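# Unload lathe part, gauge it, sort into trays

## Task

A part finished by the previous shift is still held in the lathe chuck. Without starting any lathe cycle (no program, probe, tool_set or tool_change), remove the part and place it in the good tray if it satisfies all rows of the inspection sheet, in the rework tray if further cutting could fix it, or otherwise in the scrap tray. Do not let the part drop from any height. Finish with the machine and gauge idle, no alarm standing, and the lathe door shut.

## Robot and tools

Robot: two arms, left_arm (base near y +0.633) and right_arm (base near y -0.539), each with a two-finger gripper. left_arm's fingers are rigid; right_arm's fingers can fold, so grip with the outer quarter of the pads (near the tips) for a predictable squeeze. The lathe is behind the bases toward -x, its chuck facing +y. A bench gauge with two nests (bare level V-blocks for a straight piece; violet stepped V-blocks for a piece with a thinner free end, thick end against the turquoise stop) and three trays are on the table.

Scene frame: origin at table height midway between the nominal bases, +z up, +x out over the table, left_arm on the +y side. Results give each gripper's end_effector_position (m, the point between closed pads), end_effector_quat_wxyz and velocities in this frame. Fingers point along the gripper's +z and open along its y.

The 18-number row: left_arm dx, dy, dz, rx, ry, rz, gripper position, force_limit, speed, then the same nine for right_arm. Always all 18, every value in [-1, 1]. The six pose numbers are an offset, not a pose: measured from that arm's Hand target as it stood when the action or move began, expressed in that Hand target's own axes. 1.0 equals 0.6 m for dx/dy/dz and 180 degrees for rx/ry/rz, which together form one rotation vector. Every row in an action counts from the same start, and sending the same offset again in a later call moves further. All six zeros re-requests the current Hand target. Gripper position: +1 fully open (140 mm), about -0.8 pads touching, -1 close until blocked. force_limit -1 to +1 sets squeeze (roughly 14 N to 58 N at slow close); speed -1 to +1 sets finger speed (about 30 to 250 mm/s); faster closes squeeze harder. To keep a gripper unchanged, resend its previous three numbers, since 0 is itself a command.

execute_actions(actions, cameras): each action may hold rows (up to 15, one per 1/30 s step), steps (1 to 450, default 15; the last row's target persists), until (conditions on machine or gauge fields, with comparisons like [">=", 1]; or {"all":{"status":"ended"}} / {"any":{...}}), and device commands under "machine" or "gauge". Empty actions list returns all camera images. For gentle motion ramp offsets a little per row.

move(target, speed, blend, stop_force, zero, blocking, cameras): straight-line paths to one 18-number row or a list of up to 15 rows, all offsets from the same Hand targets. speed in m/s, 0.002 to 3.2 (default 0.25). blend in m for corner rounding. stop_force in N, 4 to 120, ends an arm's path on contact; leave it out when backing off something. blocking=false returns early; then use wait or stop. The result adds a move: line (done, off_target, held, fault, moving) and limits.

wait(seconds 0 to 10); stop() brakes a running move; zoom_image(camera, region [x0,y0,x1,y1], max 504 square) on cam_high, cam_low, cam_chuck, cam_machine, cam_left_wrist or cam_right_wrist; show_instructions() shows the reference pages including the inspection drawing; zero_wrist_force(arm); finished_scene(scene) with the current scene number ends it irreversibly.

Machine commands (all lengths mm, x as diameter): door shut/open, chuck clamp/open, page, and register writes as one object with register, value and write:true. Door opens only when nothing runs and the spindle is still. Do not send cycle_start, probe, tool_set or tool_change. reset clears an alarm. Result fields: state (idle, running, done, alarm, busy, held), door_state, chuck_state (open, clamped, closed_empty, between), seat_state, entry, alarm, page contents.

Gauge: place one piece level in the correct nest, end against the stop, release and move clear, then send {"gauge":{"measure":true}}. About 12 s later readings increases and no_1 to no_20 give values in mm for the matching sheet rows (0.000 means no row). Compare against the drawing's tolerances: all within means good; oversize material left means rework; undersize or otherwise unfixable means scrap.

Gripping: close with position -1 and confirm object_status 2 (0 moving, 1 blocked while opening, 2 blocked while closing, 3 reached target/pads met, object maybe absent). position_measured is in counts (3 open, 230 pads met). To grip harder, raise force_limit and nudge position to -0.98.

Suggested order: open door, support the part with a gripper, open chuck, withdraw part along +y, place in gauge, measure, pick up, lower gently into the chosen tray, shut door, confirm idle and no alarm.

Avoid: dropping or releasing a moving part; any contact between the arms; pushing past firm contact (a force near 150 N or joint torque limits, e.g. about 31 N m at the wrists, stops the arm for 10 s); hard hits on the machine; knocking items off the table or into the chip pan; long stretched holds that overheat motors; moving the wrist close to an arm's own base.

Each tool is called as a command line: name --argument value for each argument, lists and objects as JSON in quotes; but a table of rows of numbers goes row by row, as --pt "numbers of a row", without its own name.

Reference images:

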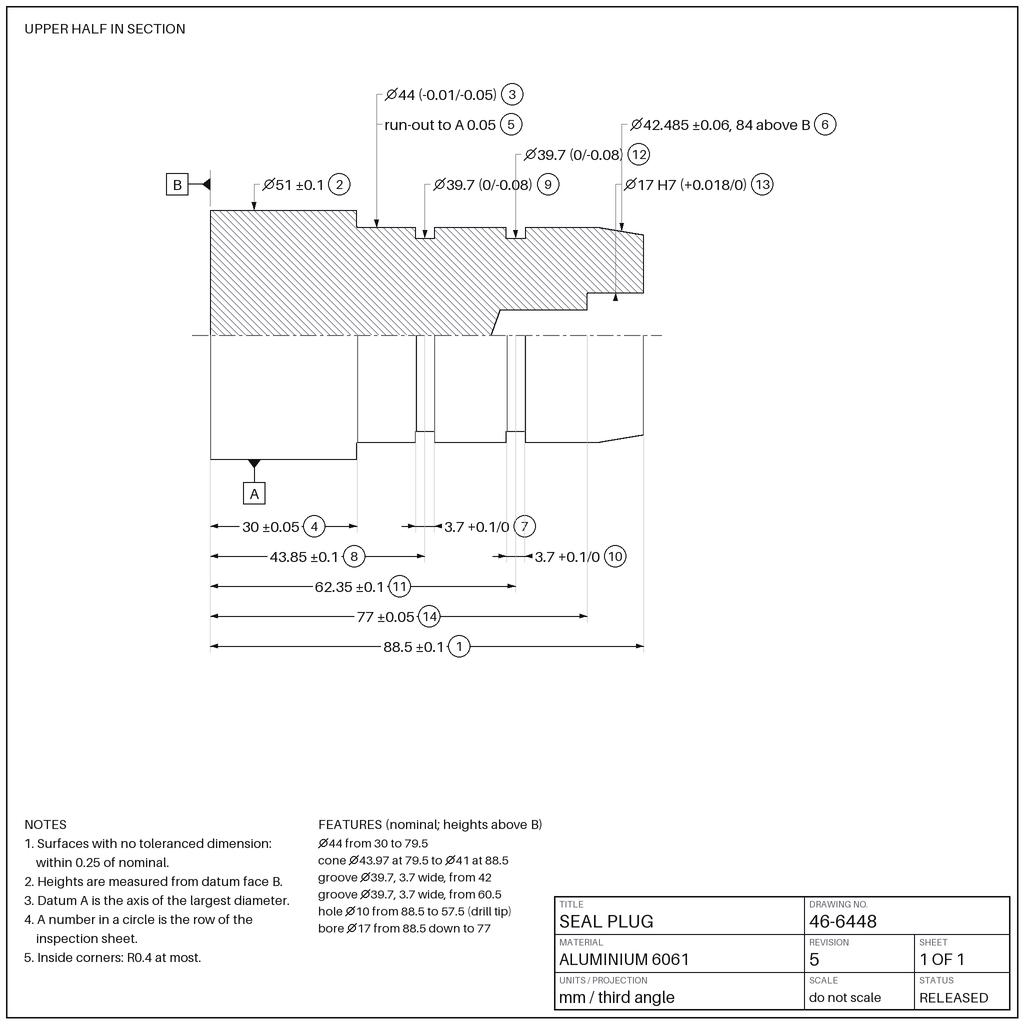

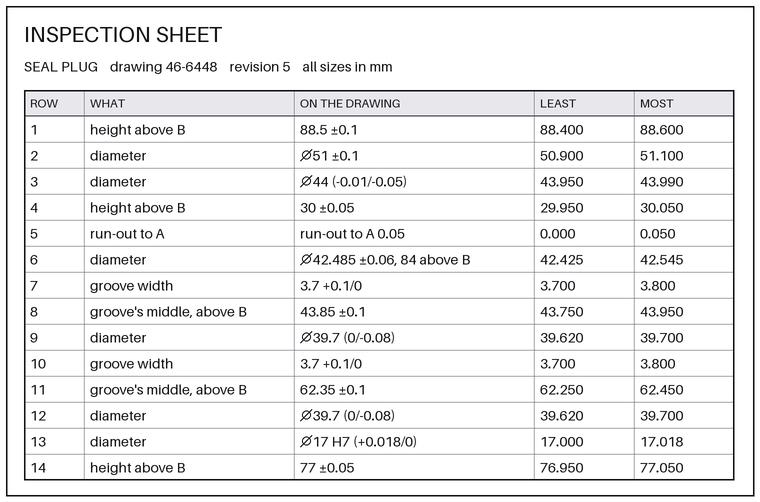

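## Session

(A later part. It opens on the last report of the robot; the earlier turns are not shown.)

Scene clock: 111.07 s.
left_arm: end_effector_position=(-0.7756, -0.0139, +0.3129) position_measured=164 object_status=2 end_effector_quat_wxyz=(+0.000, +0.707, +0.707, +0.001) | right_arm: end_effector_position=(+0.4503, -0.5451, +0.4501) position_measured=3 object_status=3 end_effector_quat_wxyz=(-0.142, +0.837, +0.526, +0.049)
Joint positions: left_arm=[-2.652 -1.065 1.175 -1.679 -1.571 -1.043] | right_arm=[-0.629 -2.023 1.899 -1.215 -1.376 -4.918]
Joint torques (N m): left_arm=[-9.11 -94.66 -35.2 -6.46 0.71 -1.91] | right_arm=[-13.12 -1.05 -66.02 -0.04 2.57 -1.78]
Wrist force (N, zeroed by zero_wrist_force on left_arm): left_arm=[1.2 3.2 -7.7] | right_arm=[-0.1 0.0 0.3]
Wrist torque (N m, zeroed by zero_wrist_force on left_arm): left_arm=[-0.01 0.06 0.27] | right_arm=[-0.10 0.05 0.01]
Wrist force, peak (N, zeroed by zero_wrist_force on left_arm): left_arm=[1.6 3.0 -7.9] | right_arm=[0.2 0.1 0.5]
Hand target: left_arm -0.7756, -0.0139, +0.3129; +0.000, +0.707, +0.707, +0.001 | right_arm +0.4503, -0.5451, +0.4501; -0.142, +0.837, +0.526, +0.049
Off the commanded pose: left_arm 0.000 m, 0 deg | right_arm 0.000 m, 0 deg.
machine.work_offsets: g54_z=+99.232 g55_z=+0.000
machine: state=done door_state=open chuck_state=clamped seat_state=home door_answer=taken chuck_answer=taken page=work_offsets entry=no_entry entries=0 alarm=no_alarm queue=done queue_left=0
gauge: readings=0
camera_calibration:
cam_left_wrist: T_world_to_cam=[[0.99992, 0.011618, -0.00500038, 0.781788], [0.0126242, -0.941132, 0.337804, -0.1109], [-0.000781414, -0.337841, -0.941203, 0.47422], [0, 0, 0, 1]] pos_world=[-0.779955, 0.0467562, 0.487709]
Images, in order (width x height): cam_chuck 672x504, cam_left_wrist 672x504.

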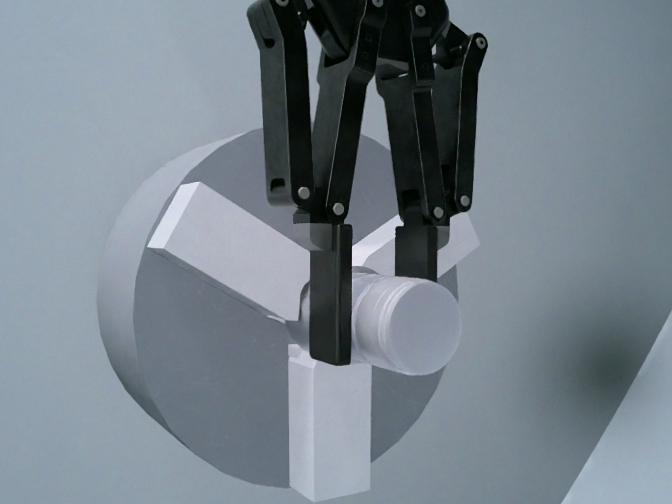

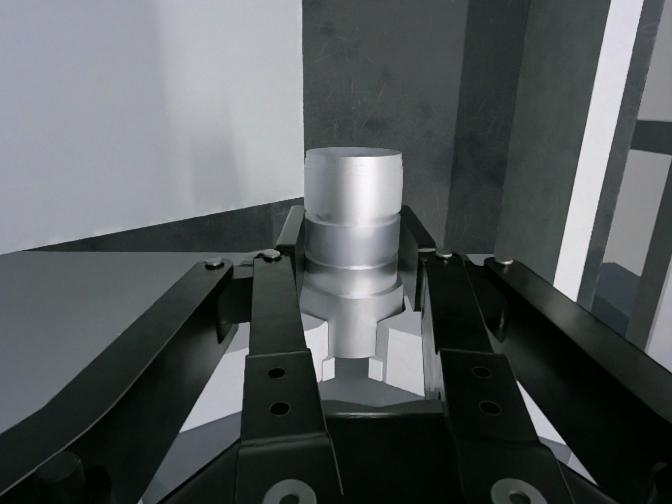

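execute_actions --actions '[{"rows":[[0,0,0,0,0,0,-0.98,0.2,-1,0,0,0,0,0,0,1,1,1]],"steps":60},{"machine":{"chuck":"open"},"steps":90}]' --cameras '["cam_left_wrist","cam_chuck"]'

Scene clock: 117.80 s.
left_arm: end_effector_position=(-0.7756, -0.0139, +0.3129) position_measured=166 object_status=2 end_effector_quat_wxyz=(+0.000, +0.707, +0.707, +0.001) | right_arm: end_effector_position=(+0.4503, -0.5451, +0.4501) position_measured=3 object_status=3 end_effector_quat_wxyz=(-0.142, +0.837, +0.526, +0.049)
Joint positions: left_arm=[-2.652 -1.065 1.175 -1.679 -1.571 -1.043] | right_arm=[-0.629 -2.023 1.899 -1.215 -1.376 -4.918]
Joint torques (N m): left_arm=[3.48 -116.48 -62.09 -2.44 -0.82 -1.92] | right_arm=[-15.85 -2.21 -65.41 -0.01 2.5 -1.57]
Wrist force (N, zeroed by zero_wrist_force on left_arm): left_arm=[0.0 -0.4 3.6] | right_arm=[0.1 0.1 0.0]
Wrist torque (N m, zeroed by zero_wrist_force on left_arm): left_arm=[-0.07 0.02 0.00] | right_arm=[-0.08 0.00 0.01]
Wrist force, peak (N, zeroed by zero_wrist_force on left_arm): left_arm=[3.3 5.6 -14.8] | right_arm=[0.0 0.4 0.4]
Hand target: left_arm -0.7756, -0.0139, +0.3129; +0.000, +0.707, +0.707, +0.001 | right_arm +0.4503, -0.5451, +0.4501; -0.142, +0.837, +0.526, +0.049
Off the commanded pose: left_arm 0.000 m, 0 deg | right_arm 0.000 m, 0 deg.
machine.work_offsets: g54_z=+99.232 g55_z=+0.000
machine: state=idle door_state=open chuck_state=open seat_state=open door_answer=taken chuck_answer=taken page=work_offsets entry=no_entry entries=0 alarm=no_alarm queue=done queue_left=0
gauge: readings=0
camera_calibration:
cam_left_wrist: T_world_to_cam=[[0.99992, 0.011618, -0.00500038, 0.781788], [0.0126242, -0.941132, 0.337804, -0.1109], [-0.000781414, -0.337841, -0.941203, 0.47422], [0, 0, 0, 1]] pos_world=[-0.779955, 0.0467562, 0.487709]
Images, in order (width x height): cam_chuck 672x504, cam_left_wrist 672x504.

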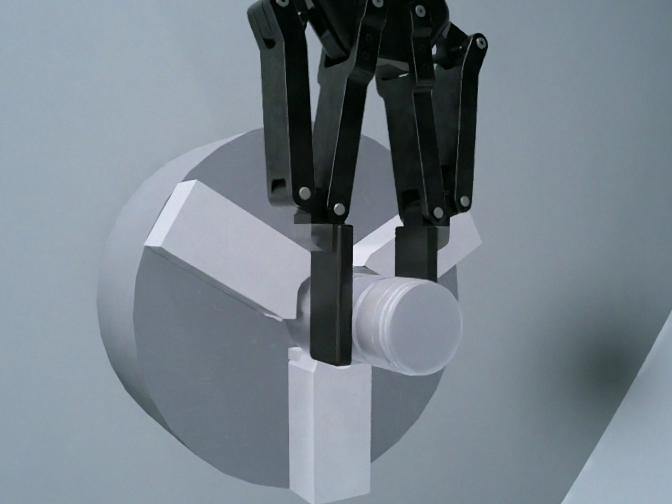

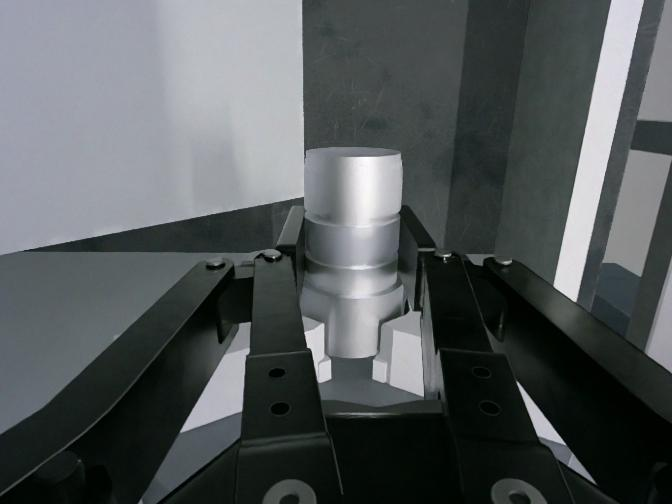

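move --pt "0.11 0 0 0 0 0 -0.98 0.2 -1 0 0 0 0 0 0 1 1 1" --pt "0.15 0.1 -0.1 0 0 0 -0.98 0.2 -1 0 0 0 0 0 0 1 1 1" --pt "0.18 0.65 -0.15 0 0 0 -0.98 0.2 -1 0 0 0 0 0 0 1 1 1" --speed '[0.05,0.12,0.25]' --blend '[0.01,0.02,0]' --cameras '["cam_left_wrist","cam_machine"]'

Scene clock: 123.67 s.
left_arm: end_effector_position=(-0.3860, +0.0941, +0.4036) position_measured=166 object_status=2 end_effector_quat_wxyz=(+0.000, +0.707, +0.707, +0.001) | right_arm: end_effector_position=(+0.4503, -0.5451, +0.4501) position_measured=3 object_status=3 end_effector_quat_wxyz=(-0.142, +0.837, +0.526, +0.049)
Joint positions: left_arm=[-2.484 -1.665 1.746 -1.65 -1.57 -0.875] | right_arm=[-0.629 -2.023 1.899 -1.215 -1.376 -4.918]
Joint torques (N m): left_arm=[8.39 -63.17 -37.62 -2.06 -2.52 1.55] | right_arm=[-14.37 -2.84 -66.44 -0.32 2.37 -1.62]
Wrist force (N, zeroed by zero_wrist_force on left_arm): left_arm=[-0.1 -0.4 3.2] | right_arm=[0.2 0.1 -0.1]
Wrist torque (N m, zeroed by zero_wrist_force on left_arm): left_arm=[-0.08 0.11 -0.16] | right_arm=[-0.09 -0.03 0.01]
Wrist force, peak (N, zeroed by zero_wrist_force on left_arm): left_arm=[0.4 -1.2 4.7] | right_arm=[-0.3 0.3 0.2]
Hand target: left_arm -0.3858, +0.0941, +0.4036; +0.000, +0.707, +0.707, +0.001 | right_arm +0.4503, -0.5451, +0.4501; -0.142, +0.837, +0.526, +0.049
Off the commanded pose: left_arm 0.000 m, 0 deg | right_arm 0.000 m, 0 deg.
machine.work_offsets: g54_z=+99.232 g55_z=+0.000
machine: state=idle door_state=open chuck_state=open seat_state=open door_answer=taken chuck_answer=taken page=work_offsets entry=no_entry entries=0 alarm=no_alarm queue=done queue_left=0
gauge: readings=0
move: done
camera_calibration:
cam_left_wrist: T_world_to_cam=[[0.99992, 0.0116517, -0.00490624, 0.391358], [0.0126241, -0.941131, 0.337806, -0.044816], [-0.000681412, -0.337841, -0.941203, 0.596418], [0, 0, 0, 1]] pos_world=[-0.390355, 0.154756, 0.578409]
Images, in order (width x height): cam_machine 672x504, cam_left_wrist 672x504.

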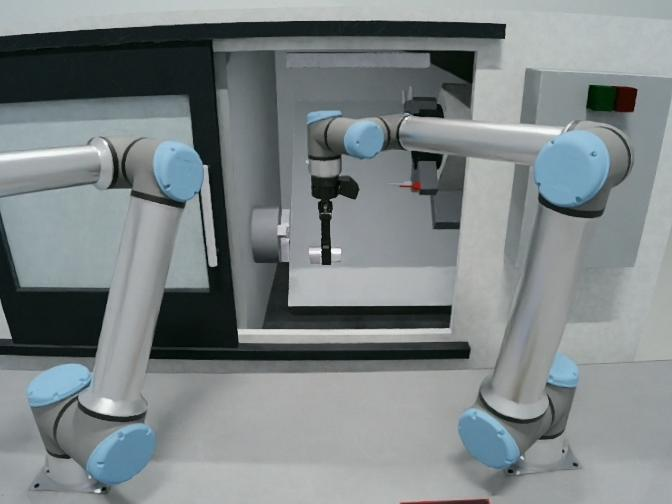

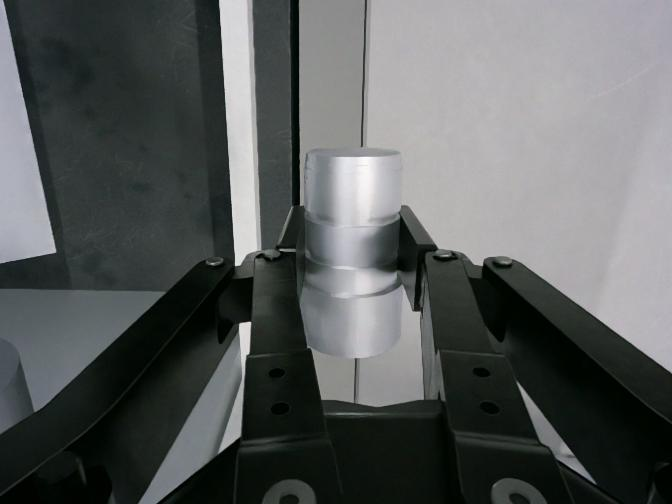

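move --target '[-0.073,0.81,-0.077,0,0,0.5,-0.98,0.2,-1,0,0,0,0,0,0,1,1,1]' --speed 0.3

execute_actions --actions '[{"machine":{"door":"shut"},"steps":2}]'

Scene clock: 129.17 s.
left_arm: end_effector_position=(+0.1001, +0.0504, +0.4506) position_measured=166 object_status=2 end_effector_quat_wxyz=(+0.000, +1.000, +0.000, +0.001) | right_arm: end_effector_position=(+0.4503, -0.5451, +0.4501) position_measured=3 object_status=3 end_effector_quat_wxyz=(-0.142, +0.837, +0.526, +0.049)
Joint positions: left_arm=[-1.716 -1.775 1.756 -1.551 -1.569 1.464] | right_arm=[-0.629 -2.023 1.899 -1.215 -1.376 -4.918]
Joint torques (N m): left_arm=[10.24 -28.85 -64.29 -2.06 -2.78 2.15] | right_arm=[-15.48 -0.4 -65.07 0.14 2.36 -1.37]
Wrist force (N, zeroed by zero_wrist_force on left_arm): left_arm=[-0.3 0.4 3.8] | right_arm=[0.2 0.1 0.0]
Wrist torque (N m, zeroed by zero_wrist_force on left_arm): left_arm=[0.05 -0.01 -0.17] | right_arm=[-0.08 -0.01 0.01]
Wrist force, peak (N, zeroed by zero_wrist_force on left_arm): left_arm=[0.1 -2.3 3.4] | right_arm=[0.2 0.4 0.3]
Hand target: left_arm +0.1002, +0.0504, +0.4506; +0.000, +1.000, +0.000, +0.001 | right_arm +0.4503, -0.5451, +0.4501; -0.142, +0.837, +0.526, +0.049
Off the commanded pose: left_arm 0.000 m, 0 deg | right_arm 0.000 m, 0 deg.
machine.work_offsets: g54_z=+99.232 g55_z=+0.000
machine: state=idle door_state=open chuck_state=open seat_state=open door_answer=taken chuck_answer=taken page=work_offsets entry=no_entry entries=0 alarm=no_alarm queue=done queue_left=0
gauge: readings=0
move: done

Scene clock: 129.43 s.
left_arm: end_effector_position=(+0.1002, +0.0504, +0.4506) position_measured=166 object_status=2 end_effector_quat_wxyz=(+0.000, +1.000, +0.000, +0.001) | right_arm: end_effector_position=(+0.4503, -0.5451, +0.4501) position_measured=3 object_status=3 end_effector_quat_wxyz=(-0.142, +0.837, +0.526, +0.049)
Joint positions: left_arm=[-1.716 -1.775 1.756 -1.551 -1.569 1.464] | right_arm=[-0.629 -2.023 1.899 -1.215 -1.376 -4.918]
Joint torques (N m): left_arm=[10.57 -30.02 -64 -2.08 -2.82 2] | right_arm=[-15.13 -1.27 -65.28 -0.14 2.44 -1.41]
Wrist force (N, zeroed by zero_wrist_force on left_arm): left_arm=[-0.6 0.6 3.7] | right_arm=[0.0 0.2 -0.1]
Wrist torque (N m, zeroed by zero_wrist_force on left_arm): left_arm=[0.09 0.05 -0.17] | right_arm=[-0.06 0.03 0.01]
Wrist force, peak (N, zeroed by zero_wrist_force on left_arm): left_arm=[-0.3 0.7 3.8] | right_arm=[0.4 -0.1 0.1]
Hand target: left_arm +0.1002, +0.0504, +0.4506; +0.000, +1.000, +0.000, +0.001 | right_arm +0.4503, -0.5451, +0.4501; -0.142, +0.837, +0.526, +0.049
Tool commands: left_gripper/position=-0.98 left_gripper/force_limit=+0.2 left_gripper/speed=-1.0 right_gripper/position=+1.0 right_gripper/force_limit=+1.0 right_gripper/speed=+1.0
Off the commanded pose: left_arm 0.000 m, 0 deg | right_arm 0.000 m, 0 deg.
machine.work_offsets: g54_z=+99.232 g55_z=+0.000
machine: state=idle door_state=between chuck_state=open seat_state=open door_answer=taken chuck_answer=taken page=work_offsets entry=no_entry entries=0 alarm=no_alarm queue=running queue_left=0
gauge: readings=0

move --target '[0.75,0.0667,0.1667,0,0,0.5,-0.98,0.2,-1,0,0,0,0,0,0,1,1,1]' --speed 0.3 --cameras '["cam_left_wrist","cam_high","cam_low"]'

Scene clock: 135.23 s.
left_arm: end_effector_position=(+0.5503, +0.0106, +0.3513) position_measured=166 object_status=2 end_effector_quat_wxyz=(-0.001, +0.707, -0.707, +0.000) | right_arm: end_effector_position=(+0.4503, -0.5451, +0.4501) position_measured=3 object_status=3 end_effector_quat_wxyz=(-0.142, +0.837, +0.526, +0.049)
Joint positions: left_arm=[-1.083 -1.347 1.499 -1.723 -1.569 3.667] | right_arm=[-0.629 -2.023 1.899 -1.215 -1.376 -4.918]
Joint torques (N m): left_arm=[11.68 -71.27 -63.58 -2 -2.74 2.02] | right_arm=[-15.33 -1.9 -65.9 -0.05 2.14 -1.51]
Wrist force (N, zeroed by zero_wrist_force on left_arm): left_arm=[0.7 -0.4 3.5] | right_arm=[0.1 -0.1 0.0]
Wrist torque (N m, zeroed by zero_wrist_force on left_arm): left_arm=[-0.11 -0.11 -0.27] | right_arm=[-0.13 0.00 0.01]
Wrist force, peak (N, zeroed by zero_wrist_force on left_arm): left_arm=[0.9 -2.1 4.1] | right_arm=[-0.3 0.2 0.5]
Hand target: left_arm +0.5503, +0.0106, +0.3512; -0.001, +0.707, -0.707, +0.000 | right_arm +0.4503, -0.5451, +0.4501; -0.142, +0.837, +0.526, +0.049
Off the commanded pose: left_arm 0.000 m, 0 deg | right_arm 0.000 m, 0 deg.
machine.work_offsets: g54_z=+99.232 g55_z=+0.000
machine: state=idle door_state=shut chuck_state=open seat_state=open door_answer=taken chuck_answer=taken page=work_offsets entry=no_entry entries=0 alarm=no_alarm queue=done queue_left=0
gauge: readings=0
move: done
camera_calibration:
cam_left_wrist: T_world_to_cam=[[-0.999896, -0.0118189, -0.00827889, 0.557749], [-0.013926, 0.940668, 0.339041, -0.123247], [0.0037806, 0.339121, -0.940735, 0.509808], [0, 0, 0, 1]] pos_world=[0.554047, -0.0503601, 0.525998]
Images, in order (width x height): cam_high 672x504, cam_low 672x504, cam_left_wrist 672x504.

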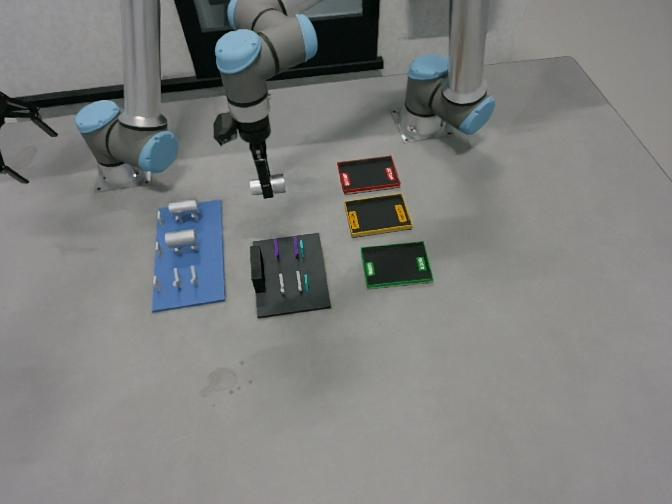

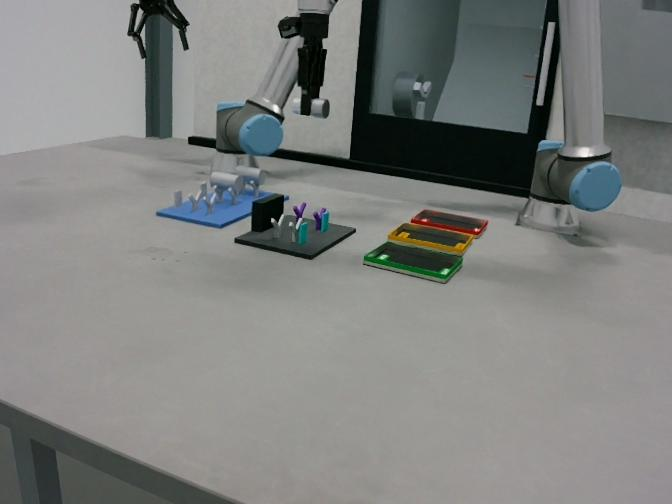

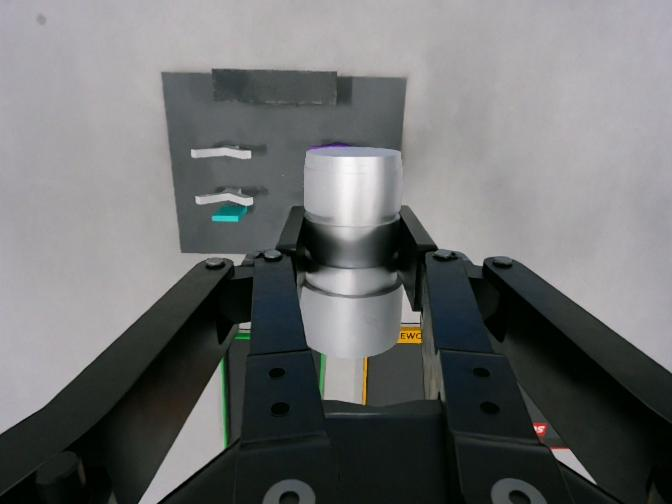

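zoom_image --camera "cam_low" --region '[230, 185, 370, 265]'

zoom_image --camera "cam_high" --region '[240, 220, 340, 325]'

Scaled by 3.600 from the camera's 672x504 image, which has a finer 960x720 frame.

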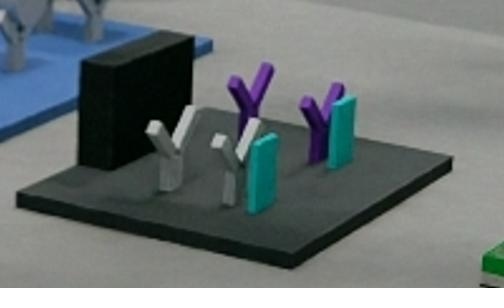

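Scaled by 4.800 from the camera's 672x504 image, which has a finer 960x720 frame.

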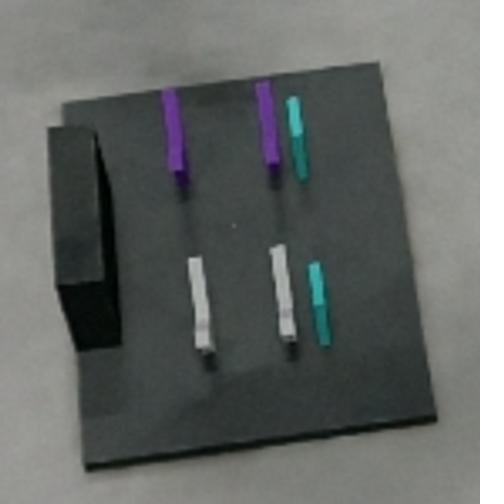

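move --target '[-0.009,-0.003,0.335,0,0,0,-0.98,0.2,-1,0,0,0,0,0,0,1,1,1]' --speed 0.15 --cameras '["cam_left_wrist","cam_high","cam_low"]'

zoom_image --camera "cam_low" --region '[230, 145, 370, 265]'

zoom_image --camera "cam_high" --region '[230, 180, 350, 325]'

Scene clock: 146.63 s.
left_arm: end_effector_position=(+0.5524, +0.0161, +0.1504) position_measured=166 object_status=2 end_effector_quat_wxyz=(-0.001, +0.707, -0.707, +0.000) | right_arm: end_effector_position=(+0.4503, -0.5451, +0.4501) position_measured=3 object_status=3 end_effector_quat_wxyz=(-0.142, +0.837, +0.526, +0.049)
Joint positions: left_arm=[-1.077 -1.247 1.74 -2.064 -1.569 3.673] | right_arm=[-0.629 -2.023 1.899 -1.215 -1.376 -4.918]
Joint torques (N m): left_arm=[11.94 -74.98 -32.4 -8.32 1.29 1.76] | right_arm=[-15.95 -2.23 -65.16 -0.27 2.64 -1.27]
Wrist force (N, zeroed by zero_wrist_force on left_arm): left_arm=[0.8 0.3 3.3] | right_arm=[0.0 0.0 0.1]
Wrist torque (N m, zeroed by zero_wrist_force on left_arm): left_arm=[-0.02 -0.21 -0.26] | right_arm=[-0.11 0.03 0.01]
Wrist force, peak (N, zeroed by zero_wrist_force on left_arm): left_arm=[0.9 0.3 5.3] | right_arm=[0.2 0.3 0.4]
Hand target: left_arm +0.5525, +0.0161, +0.1503; -0.001, +0.707, -0.707, +0.000 | right_arm +0.4503, -0.5451, +0.4501; -0.142, +0.837, +0.526, +0.049
Off the commanded pose: left_arm 0.000 m, 0 deg | right_arm 0.000 m, 0 deg.
machine.work_offsets: g54_z=+99.232 g55_z=+0.000
machine: state=idle door_state=shut chuck_state=open seat_state=open door_answer=taken chuck_answer=taken page=work_offsets entry=no_entry entries=0 alarm=no_alarm queue=done queue_left=0
gauge: readings=0
move: done
camera_calibration:
cam_left_wrist: T_world_to_cam=[[-0.999899, -0.0116307, -0.0082112, 0.558339], [-0.013726, 0.940671, 0.339042, -0.0604228], [0.00378074, 0.33912, -0.940735, 0.319035], [0, 0, 0, 1]] pos_world=[0.556247, -0.0448594, 0.325198]
Images, in order (width x height): cam_high 672x504, cam_low 672x504, cam_left_wrist 672x504.

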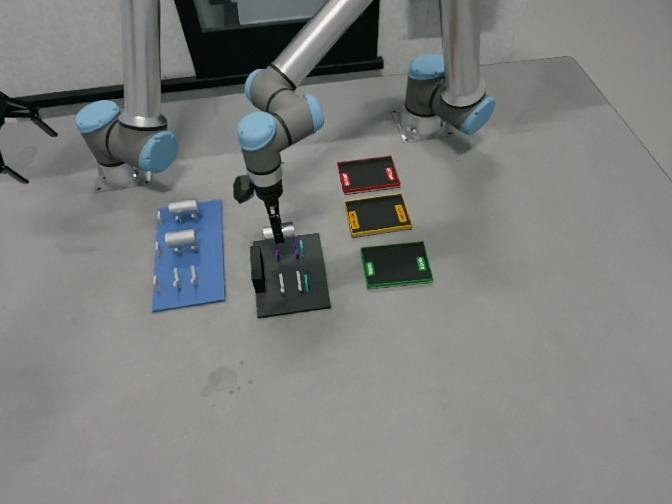

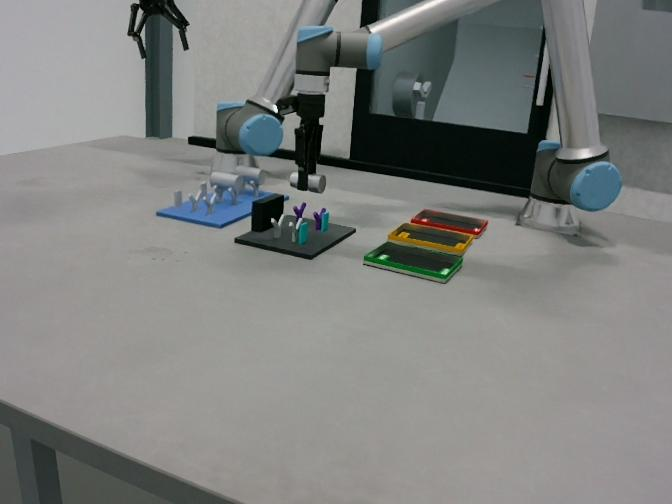

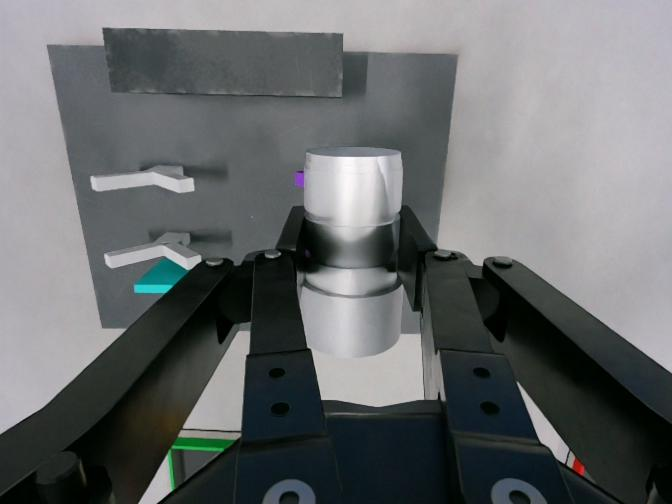

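Scaled by 3.600 from the camera's 672x504 image, which has a finer 960x720 frame.

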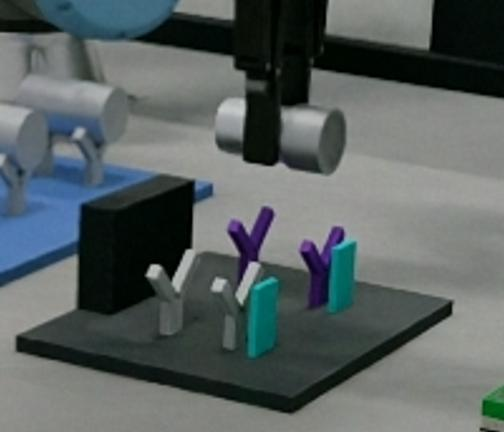

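Scaled by 3.476 from the camera's 672x504 image, which has a finer 960x720 frame.

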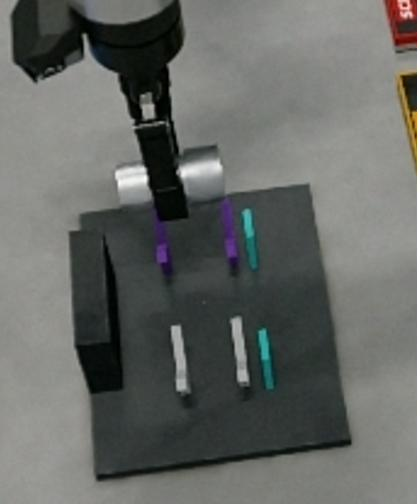

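move --target '[0,0,0.08,0,0,0,-0.98,0.2,-1,0,0,0,0,0,0,1,1,1]' --speed 0.1

move --target '[0,0,0.09,0,0,0,-0.98,0.2,-1,0,0,0,0,0,0,1,1,1]' --speed 0.015 --stop_force 6 --cameras '["cam_left_wrist","cam_low"]'

Scene clock: 152.13 s.
left_arm: end_effector_position=(+0.5526, +0.0162, +0.1024) position_measured=166 object_status=2 end_effector_quat_wxyz=(-0.001, +0.707, -0.707, +0.000) | right_arm: end_effector_position=(+0.4503, -0.5451, +0.4501) position_measured=3 object_status=3 end_effector_quat_wxyz=(-0.142, +0.837, +0.526, +0.049)
Joint positions: left_arm=[-1.077 -1.207 1.78 -2.145 -1.569 3.673] | right_arm=[-0.629 -2.023 1.899 -1.215 -1.376 -4.918]
Joint torques (N m): left_arm=[6.41 -75.23 -31.72 -9.07 1.22 1.58] | right_arm=[-16.28 -1.66 -65.25 -0.33 2.33 -1.41]
Wrist force (N, zeroed by zero_wrist_force on left_arm): left_arm=[-3.2 0.8 1.4] | right_arm=[0.0 0.0 0.0]
Wrist torque (N m, zeroed by zero_wrist_force on left_arm): left_arm=[0.01 -0.20 -0.17] | right_arm=[-0.09 0.03 0.01]
Wrist force, peak (N, zeroed by zero_wrist_force on left_arm): left_arm=[-4.5 1.9 -2.7] | right_arm=[0.4 0.2 0.1]
Hand target: left_arm +0.5525, +0.0161, +0.1023; -0.001, +0.707, -0.707, +0.000 | right_arm +0.4503, -0.5451, +0.4501; -0.142, +0.837, +0.526, +0.049
Off the commanded pose: left_arm 0.000 m, 0 deg | right_arm 0.000 m, 0 deg.
machine.work_offsets: g54_z=+99.232 g55_z=+0.000
machine: state=idle door_state=shut chuck_state=open seat_state=open door_answer=taken chuck_answer=taken page=work_offsets entry=no_entry entries=0 alarm=no_alarm queue=done queue_left=0
gauge: readings=0
move: done

Scene clock: 154.17 s.
left_arm: end_effector_position=(+0.5526, +0.0162, +0.0930) position_measured=166 object_status=2 end_effector_quat_wxyz=(-0.001, +0.707, -0.707, +0.000) | right_arm: end_effector_position=(+0.4503, -0.5451, +0.4501) position_measured=3 object_status=3 end_effector_quat_wxyz=(-0.142, +0.837, +0.526, +0.049)
Joint positions: left_arm=[-1.077 -1.198 1.787 -2.16 -1.569 3.673] | right_arm=[-0.629 -2.023 1.899 -1.215 -1.376 -4.918]
Joint torques (N m): left_arm=[-1.07 -107.14 -67.83 -6.2 -0.16 0.59] | right_arm=[-13.47 -3.01 -64.64 -0.34 2.28 -1.13]
Wrist force (N, zeroed by zero_wrist_force on left_arm): left_arm=[-14.2 2.5 8.0] | right_arm=[0.0 0.0 0.0]
Wrist torque (N m, zeroed by zero_wrist_force on left_arm): left_arm=[0.14 -0.51 0.16] | right_arm=[-0.10 0.02 0.01]
Wrist force, peak (N, zeroed by zero_wrist_force on left_arm): left_arm=[-22.1 8.6 -15.7] | right_arm=[0.0 0.1 0.4]
Hand target: left_arm +0.5526, +0.0162, +0.0930; -0.001, +0.707, -0.707, +0.000 (not the last commanded pose) | right_arm +0.4503, -0.5451, +0.4501; -0.142, +0.837, +0.526, +0.049
Off the commanded pose: left_arm 0.045 m, 0 deg | right_arm 0.000 m, 0 deg.
machine.work_offsets: g54_z=+99.232 g55_z=+0.000
machine: state=idle door_state=shut chuck_state=open seat_state=open door_answer=taken chuck_answer=taken page=work_offsets entry=no_entry entries=0 alarm=no_alarm queue=done queue_left=0
gauge: readings=0
move: contact (left_arm)
camera_calibration:
cam_left_wrist: T_world_to_cam=[[-0.999899, -0.0116297, -0.00821271, 0.55797], [-0.013726, 0.940628, 0.339162, -0.0410884], [0.00378075, 0.339241, -0.940692, 0.264996], [0, 0, 0, 1]] pos_world=[0.556347, -0.0447597, 0.267798]
Images, in order (width x height): cam_low 672x504, cam_left_wrist 672x504.

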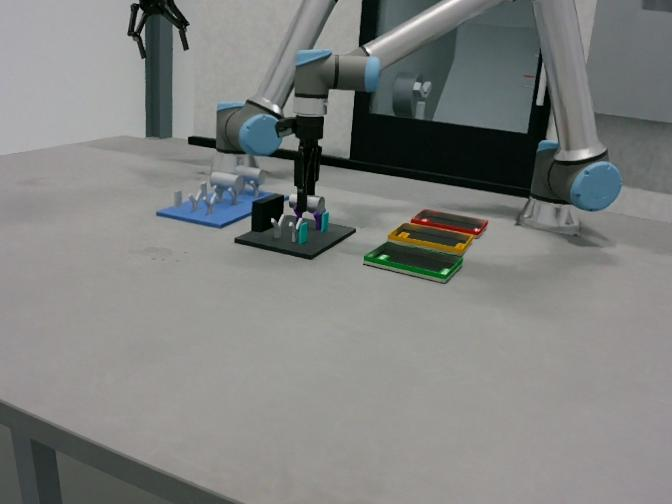

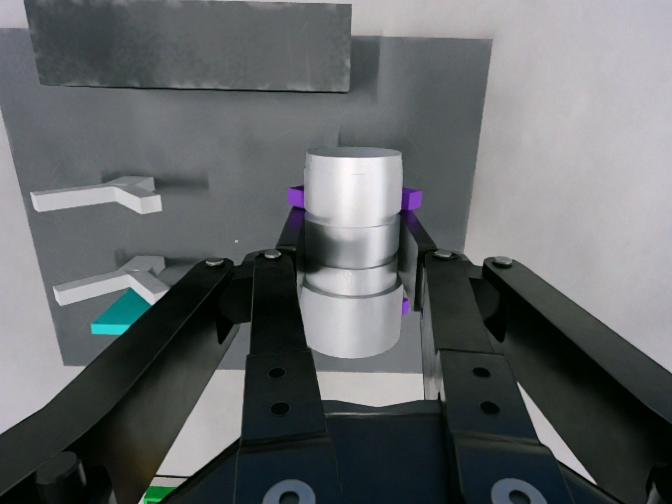

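zoom_image --camera "cam_low" --region '[260, 165, 350, 255]'

zoom_image --camera "cam_left_wrist" --region '[270, 130, 450, 380]'

Scaled by 5.600 from the camera's 672x504 image, which has a finer 960x720 frame.

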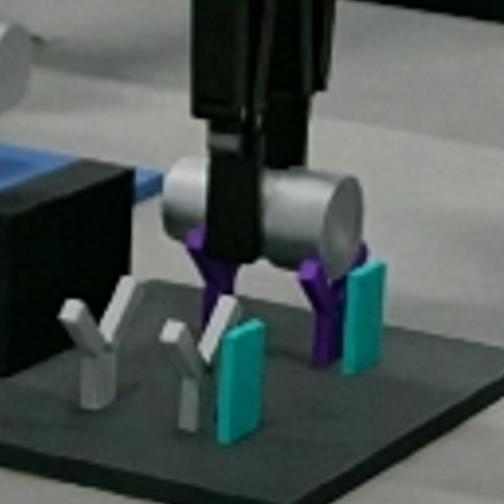

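Scaled by 2.016 from the camera's 672x504 image, which has a finer 960x720 frame.

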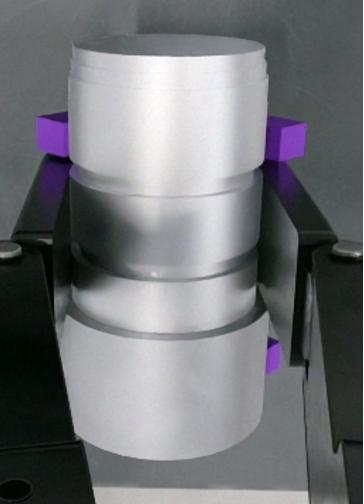

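move --pt "0 0 -0.04 0 0 0 -0.98 0.2 -1 0 0 0 0 0 0 1 1 1" --pt "-0.0145 0 -0.04 0 0 0 -0.98 0.2 -1 0 0 0 0 0 0 1 1 1" --speed 0.05 --cameras '["cam_left_wrist","cam_low"]'

zoom_image --camera "cam_low" --region '[260, 165, 350, 255]'

Scene clock: 161.80 s.
left_arm: end_effector_position=(+0.5525, +0.0247, +0.1171) position_measured=166 object_status=2 end_effector_quat_wxyz=(-0.001, +0.707, -0.707, +0.000) | right_arm: end_effector_position=(+0.4503, -0.5451, +0.4501) position_measured=3 object_status=3 end_effector_quat_wxyz=(-0.142, +0.837, +0.526, +0.049)
Joint positions: left_arm=[-1.072 -1.229 1.782 -2.124 -1.569 3.679] | right_arm=[-0.629 -2.023 1.899 -1.215 -1.376 -4.918]
Joint torques (N m): left_arm=[9.84 -99.77 -30.38 -8.41 -0.08 1.88] | right_arm=[-14.55 -1.93 -66.05 -0.21 2.09 -1.12]
Wrist force (N, zeroed by zero_wrist_force on left_arm): left_arm=[0.5 -1.3 3.1] | right_arm=[-0.1 0.3 -0.1]
Wrist torque (N m, zeroed by zero_wrist_force on left_arm): left_arm=[-0.36 -0.09 -0.29] | right_arm=[-0.04 0.05 0.01]
Wrist force, peak (N, zeroed by zero_wrist_force on left_arm): left_arm=[-14.8 0.4 9.1] | right_arm=[0.4 -0.1 0.3]
Hand target: left_arm +0.5525, +0.0248, +0.1170; -0.001, +0.707, -0.707, +0.000 | right_arm +0.4503, -0.5451, +0.4501; -0.142, +0.837, +0.526, +0.049
Off the commanded pose: left_arm 0.000 m, 0 deg | right_arm 0.000 m, 0 deg.
machine.work_offsets: g54_z=+99.232 g55_z=+0.000
machine: state=idle door_state=shut chuck_state=open seat_state=open door_answer=taken chuck_answer=taken page=work_offsets entry=no_entry entries=0 alarm=no_alarm queue=done queue_left=0
gauge: readings=0
move: done
camera_calibration:
cam_left_wrist: T_world_to_cam=[[-0.999899, -0.0116297, -0.00821271, 0.558266], [-0.013726, 0.940628, 0.339162, -0.0572236], [0.00378075, 0.339241, -0.940692, 0.284689], [0, 0, 0, 1]] pos_world=[0.556347, -0.0362597, 0.291798]
Images, in order (width x height): cam_low 672x504, cam_left_wrist 672x504.

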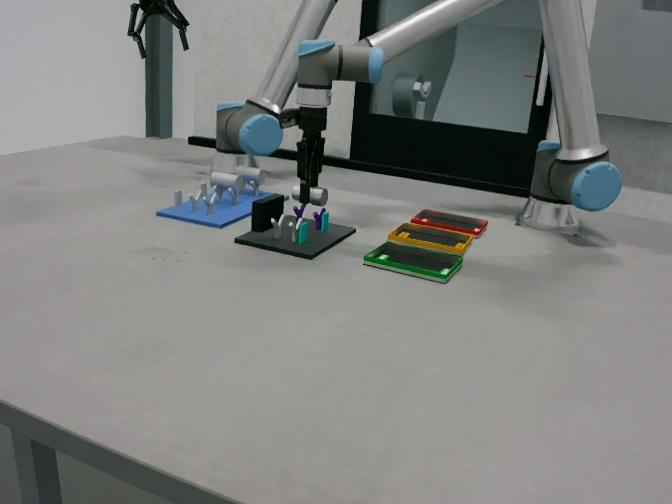

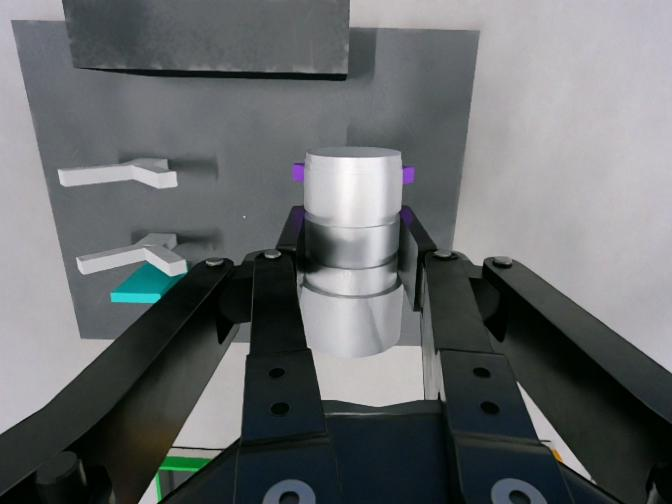

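Scaled by 5.600 from the camera's 672x504 image, which has a finer 960x720 frame.

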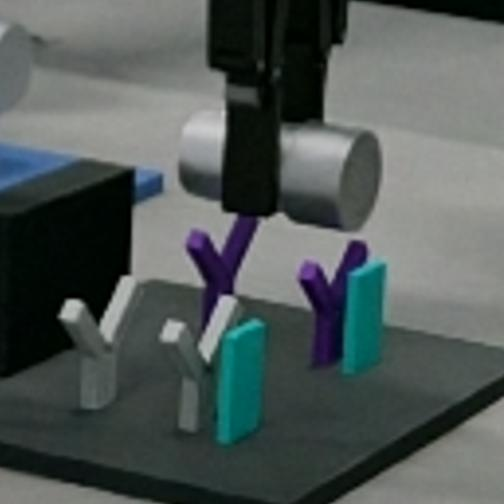

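move --target '[0,0,0.1,0,0,0,-0.98,0.2,-1,0,0,0,0,0,0,1,1,1]' --speed 0.015 --stop_force 6 --cameras '["cam_left_wrist","cam_low"]'

zoom_image --camera "cam_low" --region '[260, 165, 350, 255]'

Scene clock: 166.73 s.
left_arm: end_effector_position=(+0.5526, +0.0249, +0.0916) position_measured=166 object_status=2 end_effector_quat_wxyz=(-0.001, +0.707, -0.707, +0.000) | right_arm: end_effector_position=(+0.4503, -0.5451, +0.4501) position_measured=3 object_status=3 end_effector_quat_wxyz=(-0.142, +0.837, +0.526, +0.049)
Joint positions: left_arm=[-1.072 -1.206 1.802 -2.167 -1.569 3.679] | right_arm=[-0.629 -2.023 1.899 -1.215 -1.376 -4.918]
Joint torques (N m): left_arm=[2.34 -102.08 -55.8 -2.29 -0.22 -0.84] | right_arm=[-13.67 -2.37 -66.41 -0.39 2.18 -0.93]
Wrist force (N, zeroed by zero_wrist_force on left_arm): left_arm=[-0.3 -1.2 2.5] | right_arm=[-0.1 -0.3 -0.3]
Wrist torque (N m, zeroed by zero_wrist_force on left_arm): left_arm=[-0.08 0.11 -0.22] | right_arm=[-0.15 0.04 0.01]
Wrist force, peak (N, zeroed by zero_wrist_force on left_arm): left_arm=[-9.9 5.7 -28.8] | right_arm=[0.4 0.2 0.3]
Hand target: left_arm +0.5526, +0.0249, +0.0916; -0.001, +0.707, -0.707, +0.000 (not the last commanded pose) | right_arm +0.4503, -0.5451, +0.4501; -0.142, +0.837, +0.526, +0.049
Off the commanded pose: left_arm 0.035 m, 0 deg | right_arm 0.000 m, 0 deg.
machine.work_offsets: g54_z=+99.232 g55_z=+0.000
machine: state=idle door_state=shut chuck_state=open seat_state=open door_answer=taken chuck_answer=taken page=work_offsets entry=no_entry entries=0 alarm=no_alarm queue=done queue_left=0
gauge: readings=0
move: contact (left_arm)
camera_calibration:
cam_left_wrist: T_world_to_cam=[[-0.999899, -0.0116297, -0.00821271, 0.558059], [-0.013726, 0.940628, 0.339162, -0.048797], [0.00378075, 0.339241, -0.940692, 0.260728], [0, 0, 0, 1]] pos_world=[0.556347, -0.0360597, 0.266398]
Images, in order (width x height): cam_low 672x504, cam_left_wrist 672x504.

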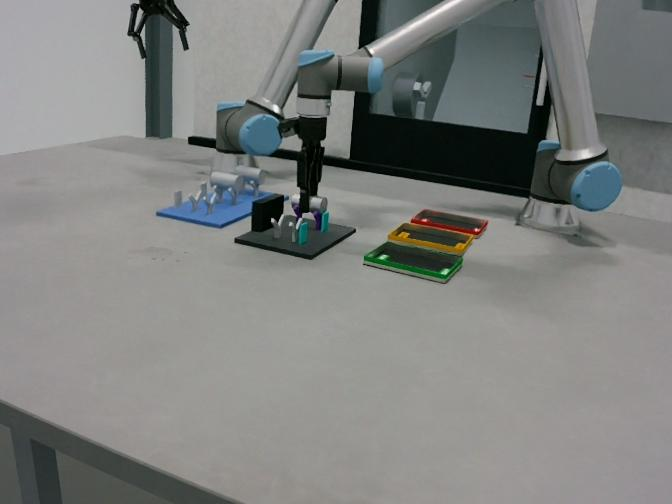

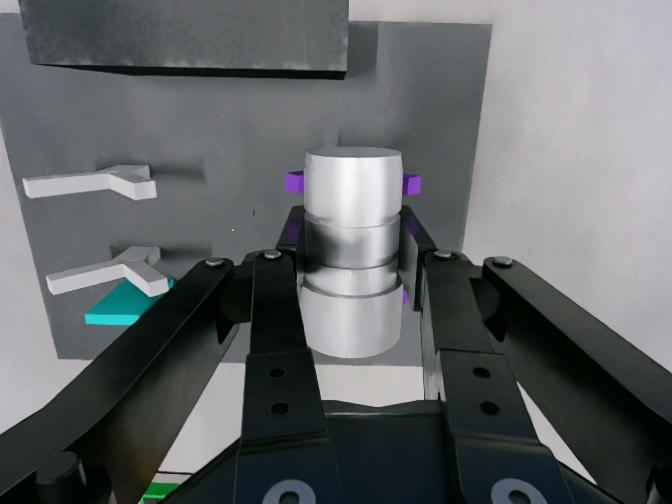

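Scaled by 5.600 from the camera's 672x504 image, which has a finer 960x720 frame.

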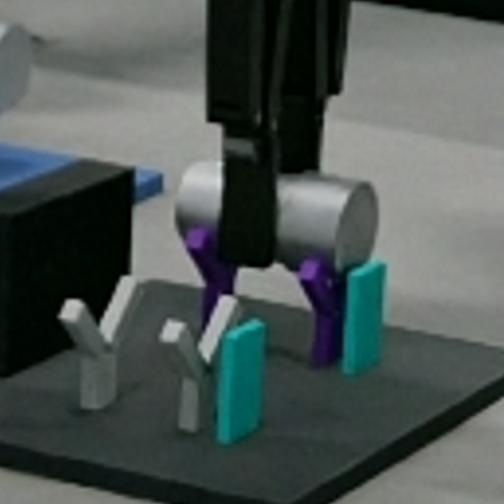

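execute_actions --actions '[{"rows":[[0,0,0,0,0,0,-0.1,0.2,-1,0,0,0,0,0,0,1,1,1]],"steps":45}]' --cameras '["cam_left_wrist","cam_low"]'

zoom_image --camera "cam_low" --region '[260, 165, 350, 255]'

Scene clock: 170.57 s.
left_arm: end_effector_position=(+0.5526, +0.0248, +0.0916) position_measured=141 object_status=3 end_effector_quat_wxyz=(-0.001, +0.707, -0.707, +0.000) | right_arm: end_effector_position=(+0.4503, -0.5451, +0.4501) position_measured=3 object_status=3 end_effector_quat_wxyz=(-0.142, +0.837, +0.526, +0.049)
Joint positions: left_arm=[-1.072 -1.206 1.802 -2.167 -1.569 3.679] | right_arm=[-0.629 -2.023 1.899 -1.215 -1.376 -4.918]
Joint torques (N m): left_arm=[-2.17 -84.88 -40.61 -5.66 -0.08 -0.96] | right_arm=[-13.44 -0.94 -65.87 -0.17 2.22 -0.87]
Wrist force (N, zeroed by zero_wrist_force on left_arm): left_arm=[-0.3 -0.3 -0.7] | right_arm=[0.1 0.2 0.0]
Wrist torque (N m, zeroed by zero_wrist_force on left_arm): left_arm=[-0.12 0.09 -0.27] | right_arm=[-0.04 0.00 0.01]
Wrist force, peak (N, zeroed by zero_wrist_force on left_arm): left_arm=[-0.5 -0.9 3.2] | right_arm=[-0.3 0.4 0.2]
Hand target: left_arm +0.5526, +0.0249, +0.0916; -0.001, +0.707, -0.707, +0.000 | right_arm +0.4503, -0.5451, +0.4501; -0.142, +0.837, +0.526, +0.049
Off the commanded pose: left_arm 0.000 m, 0 deg | right_arm 0.000 m, 0 deg.
machine.work_offsets: g54_z=+99.232 g55_z=+0.000
machine: state=idle door_state=shut chuck_state=open seat_state=open door_answer=taken chuck_answer=taken page=work_offsets entry=no_entry entries=0 alarm=no_alarm queue=done queue_left=0
gauge: readings=0
camera_calibration:
cam_left_wrist: T_world_to_cam=[[-0.999898, -0.0115969, -0.00830528, 0.558085], [-0.0137261, 0.940672, 0.339041, -0.0487633], [0.00388074, 0.33912, -0.940735, 0.260679], [0, 0, 0, 1]] pos_world=[0.556347, -0.0360593, 0.266398]
Images, in order (width x height): cam_low 672x504, cam_left_wrist 672x504.

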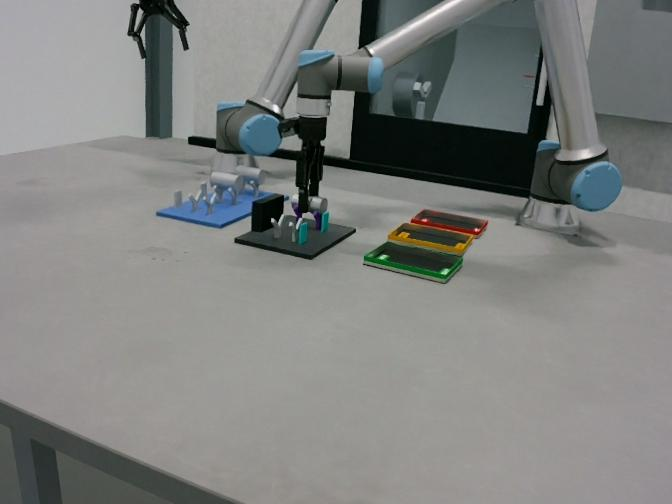

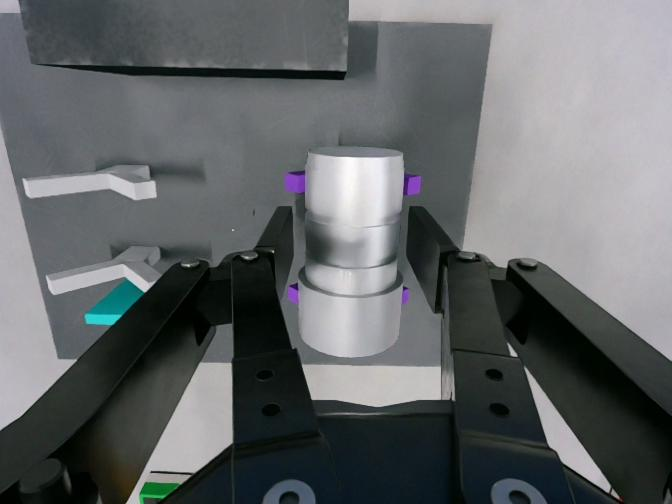

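Scaled by 5.600 from the camera's 672x504 image, which has a finer 960x720 frame.

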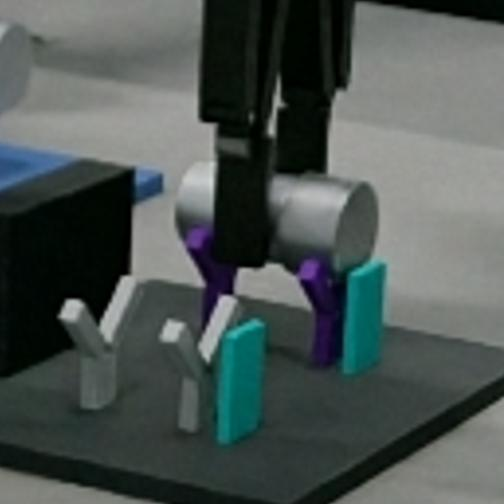

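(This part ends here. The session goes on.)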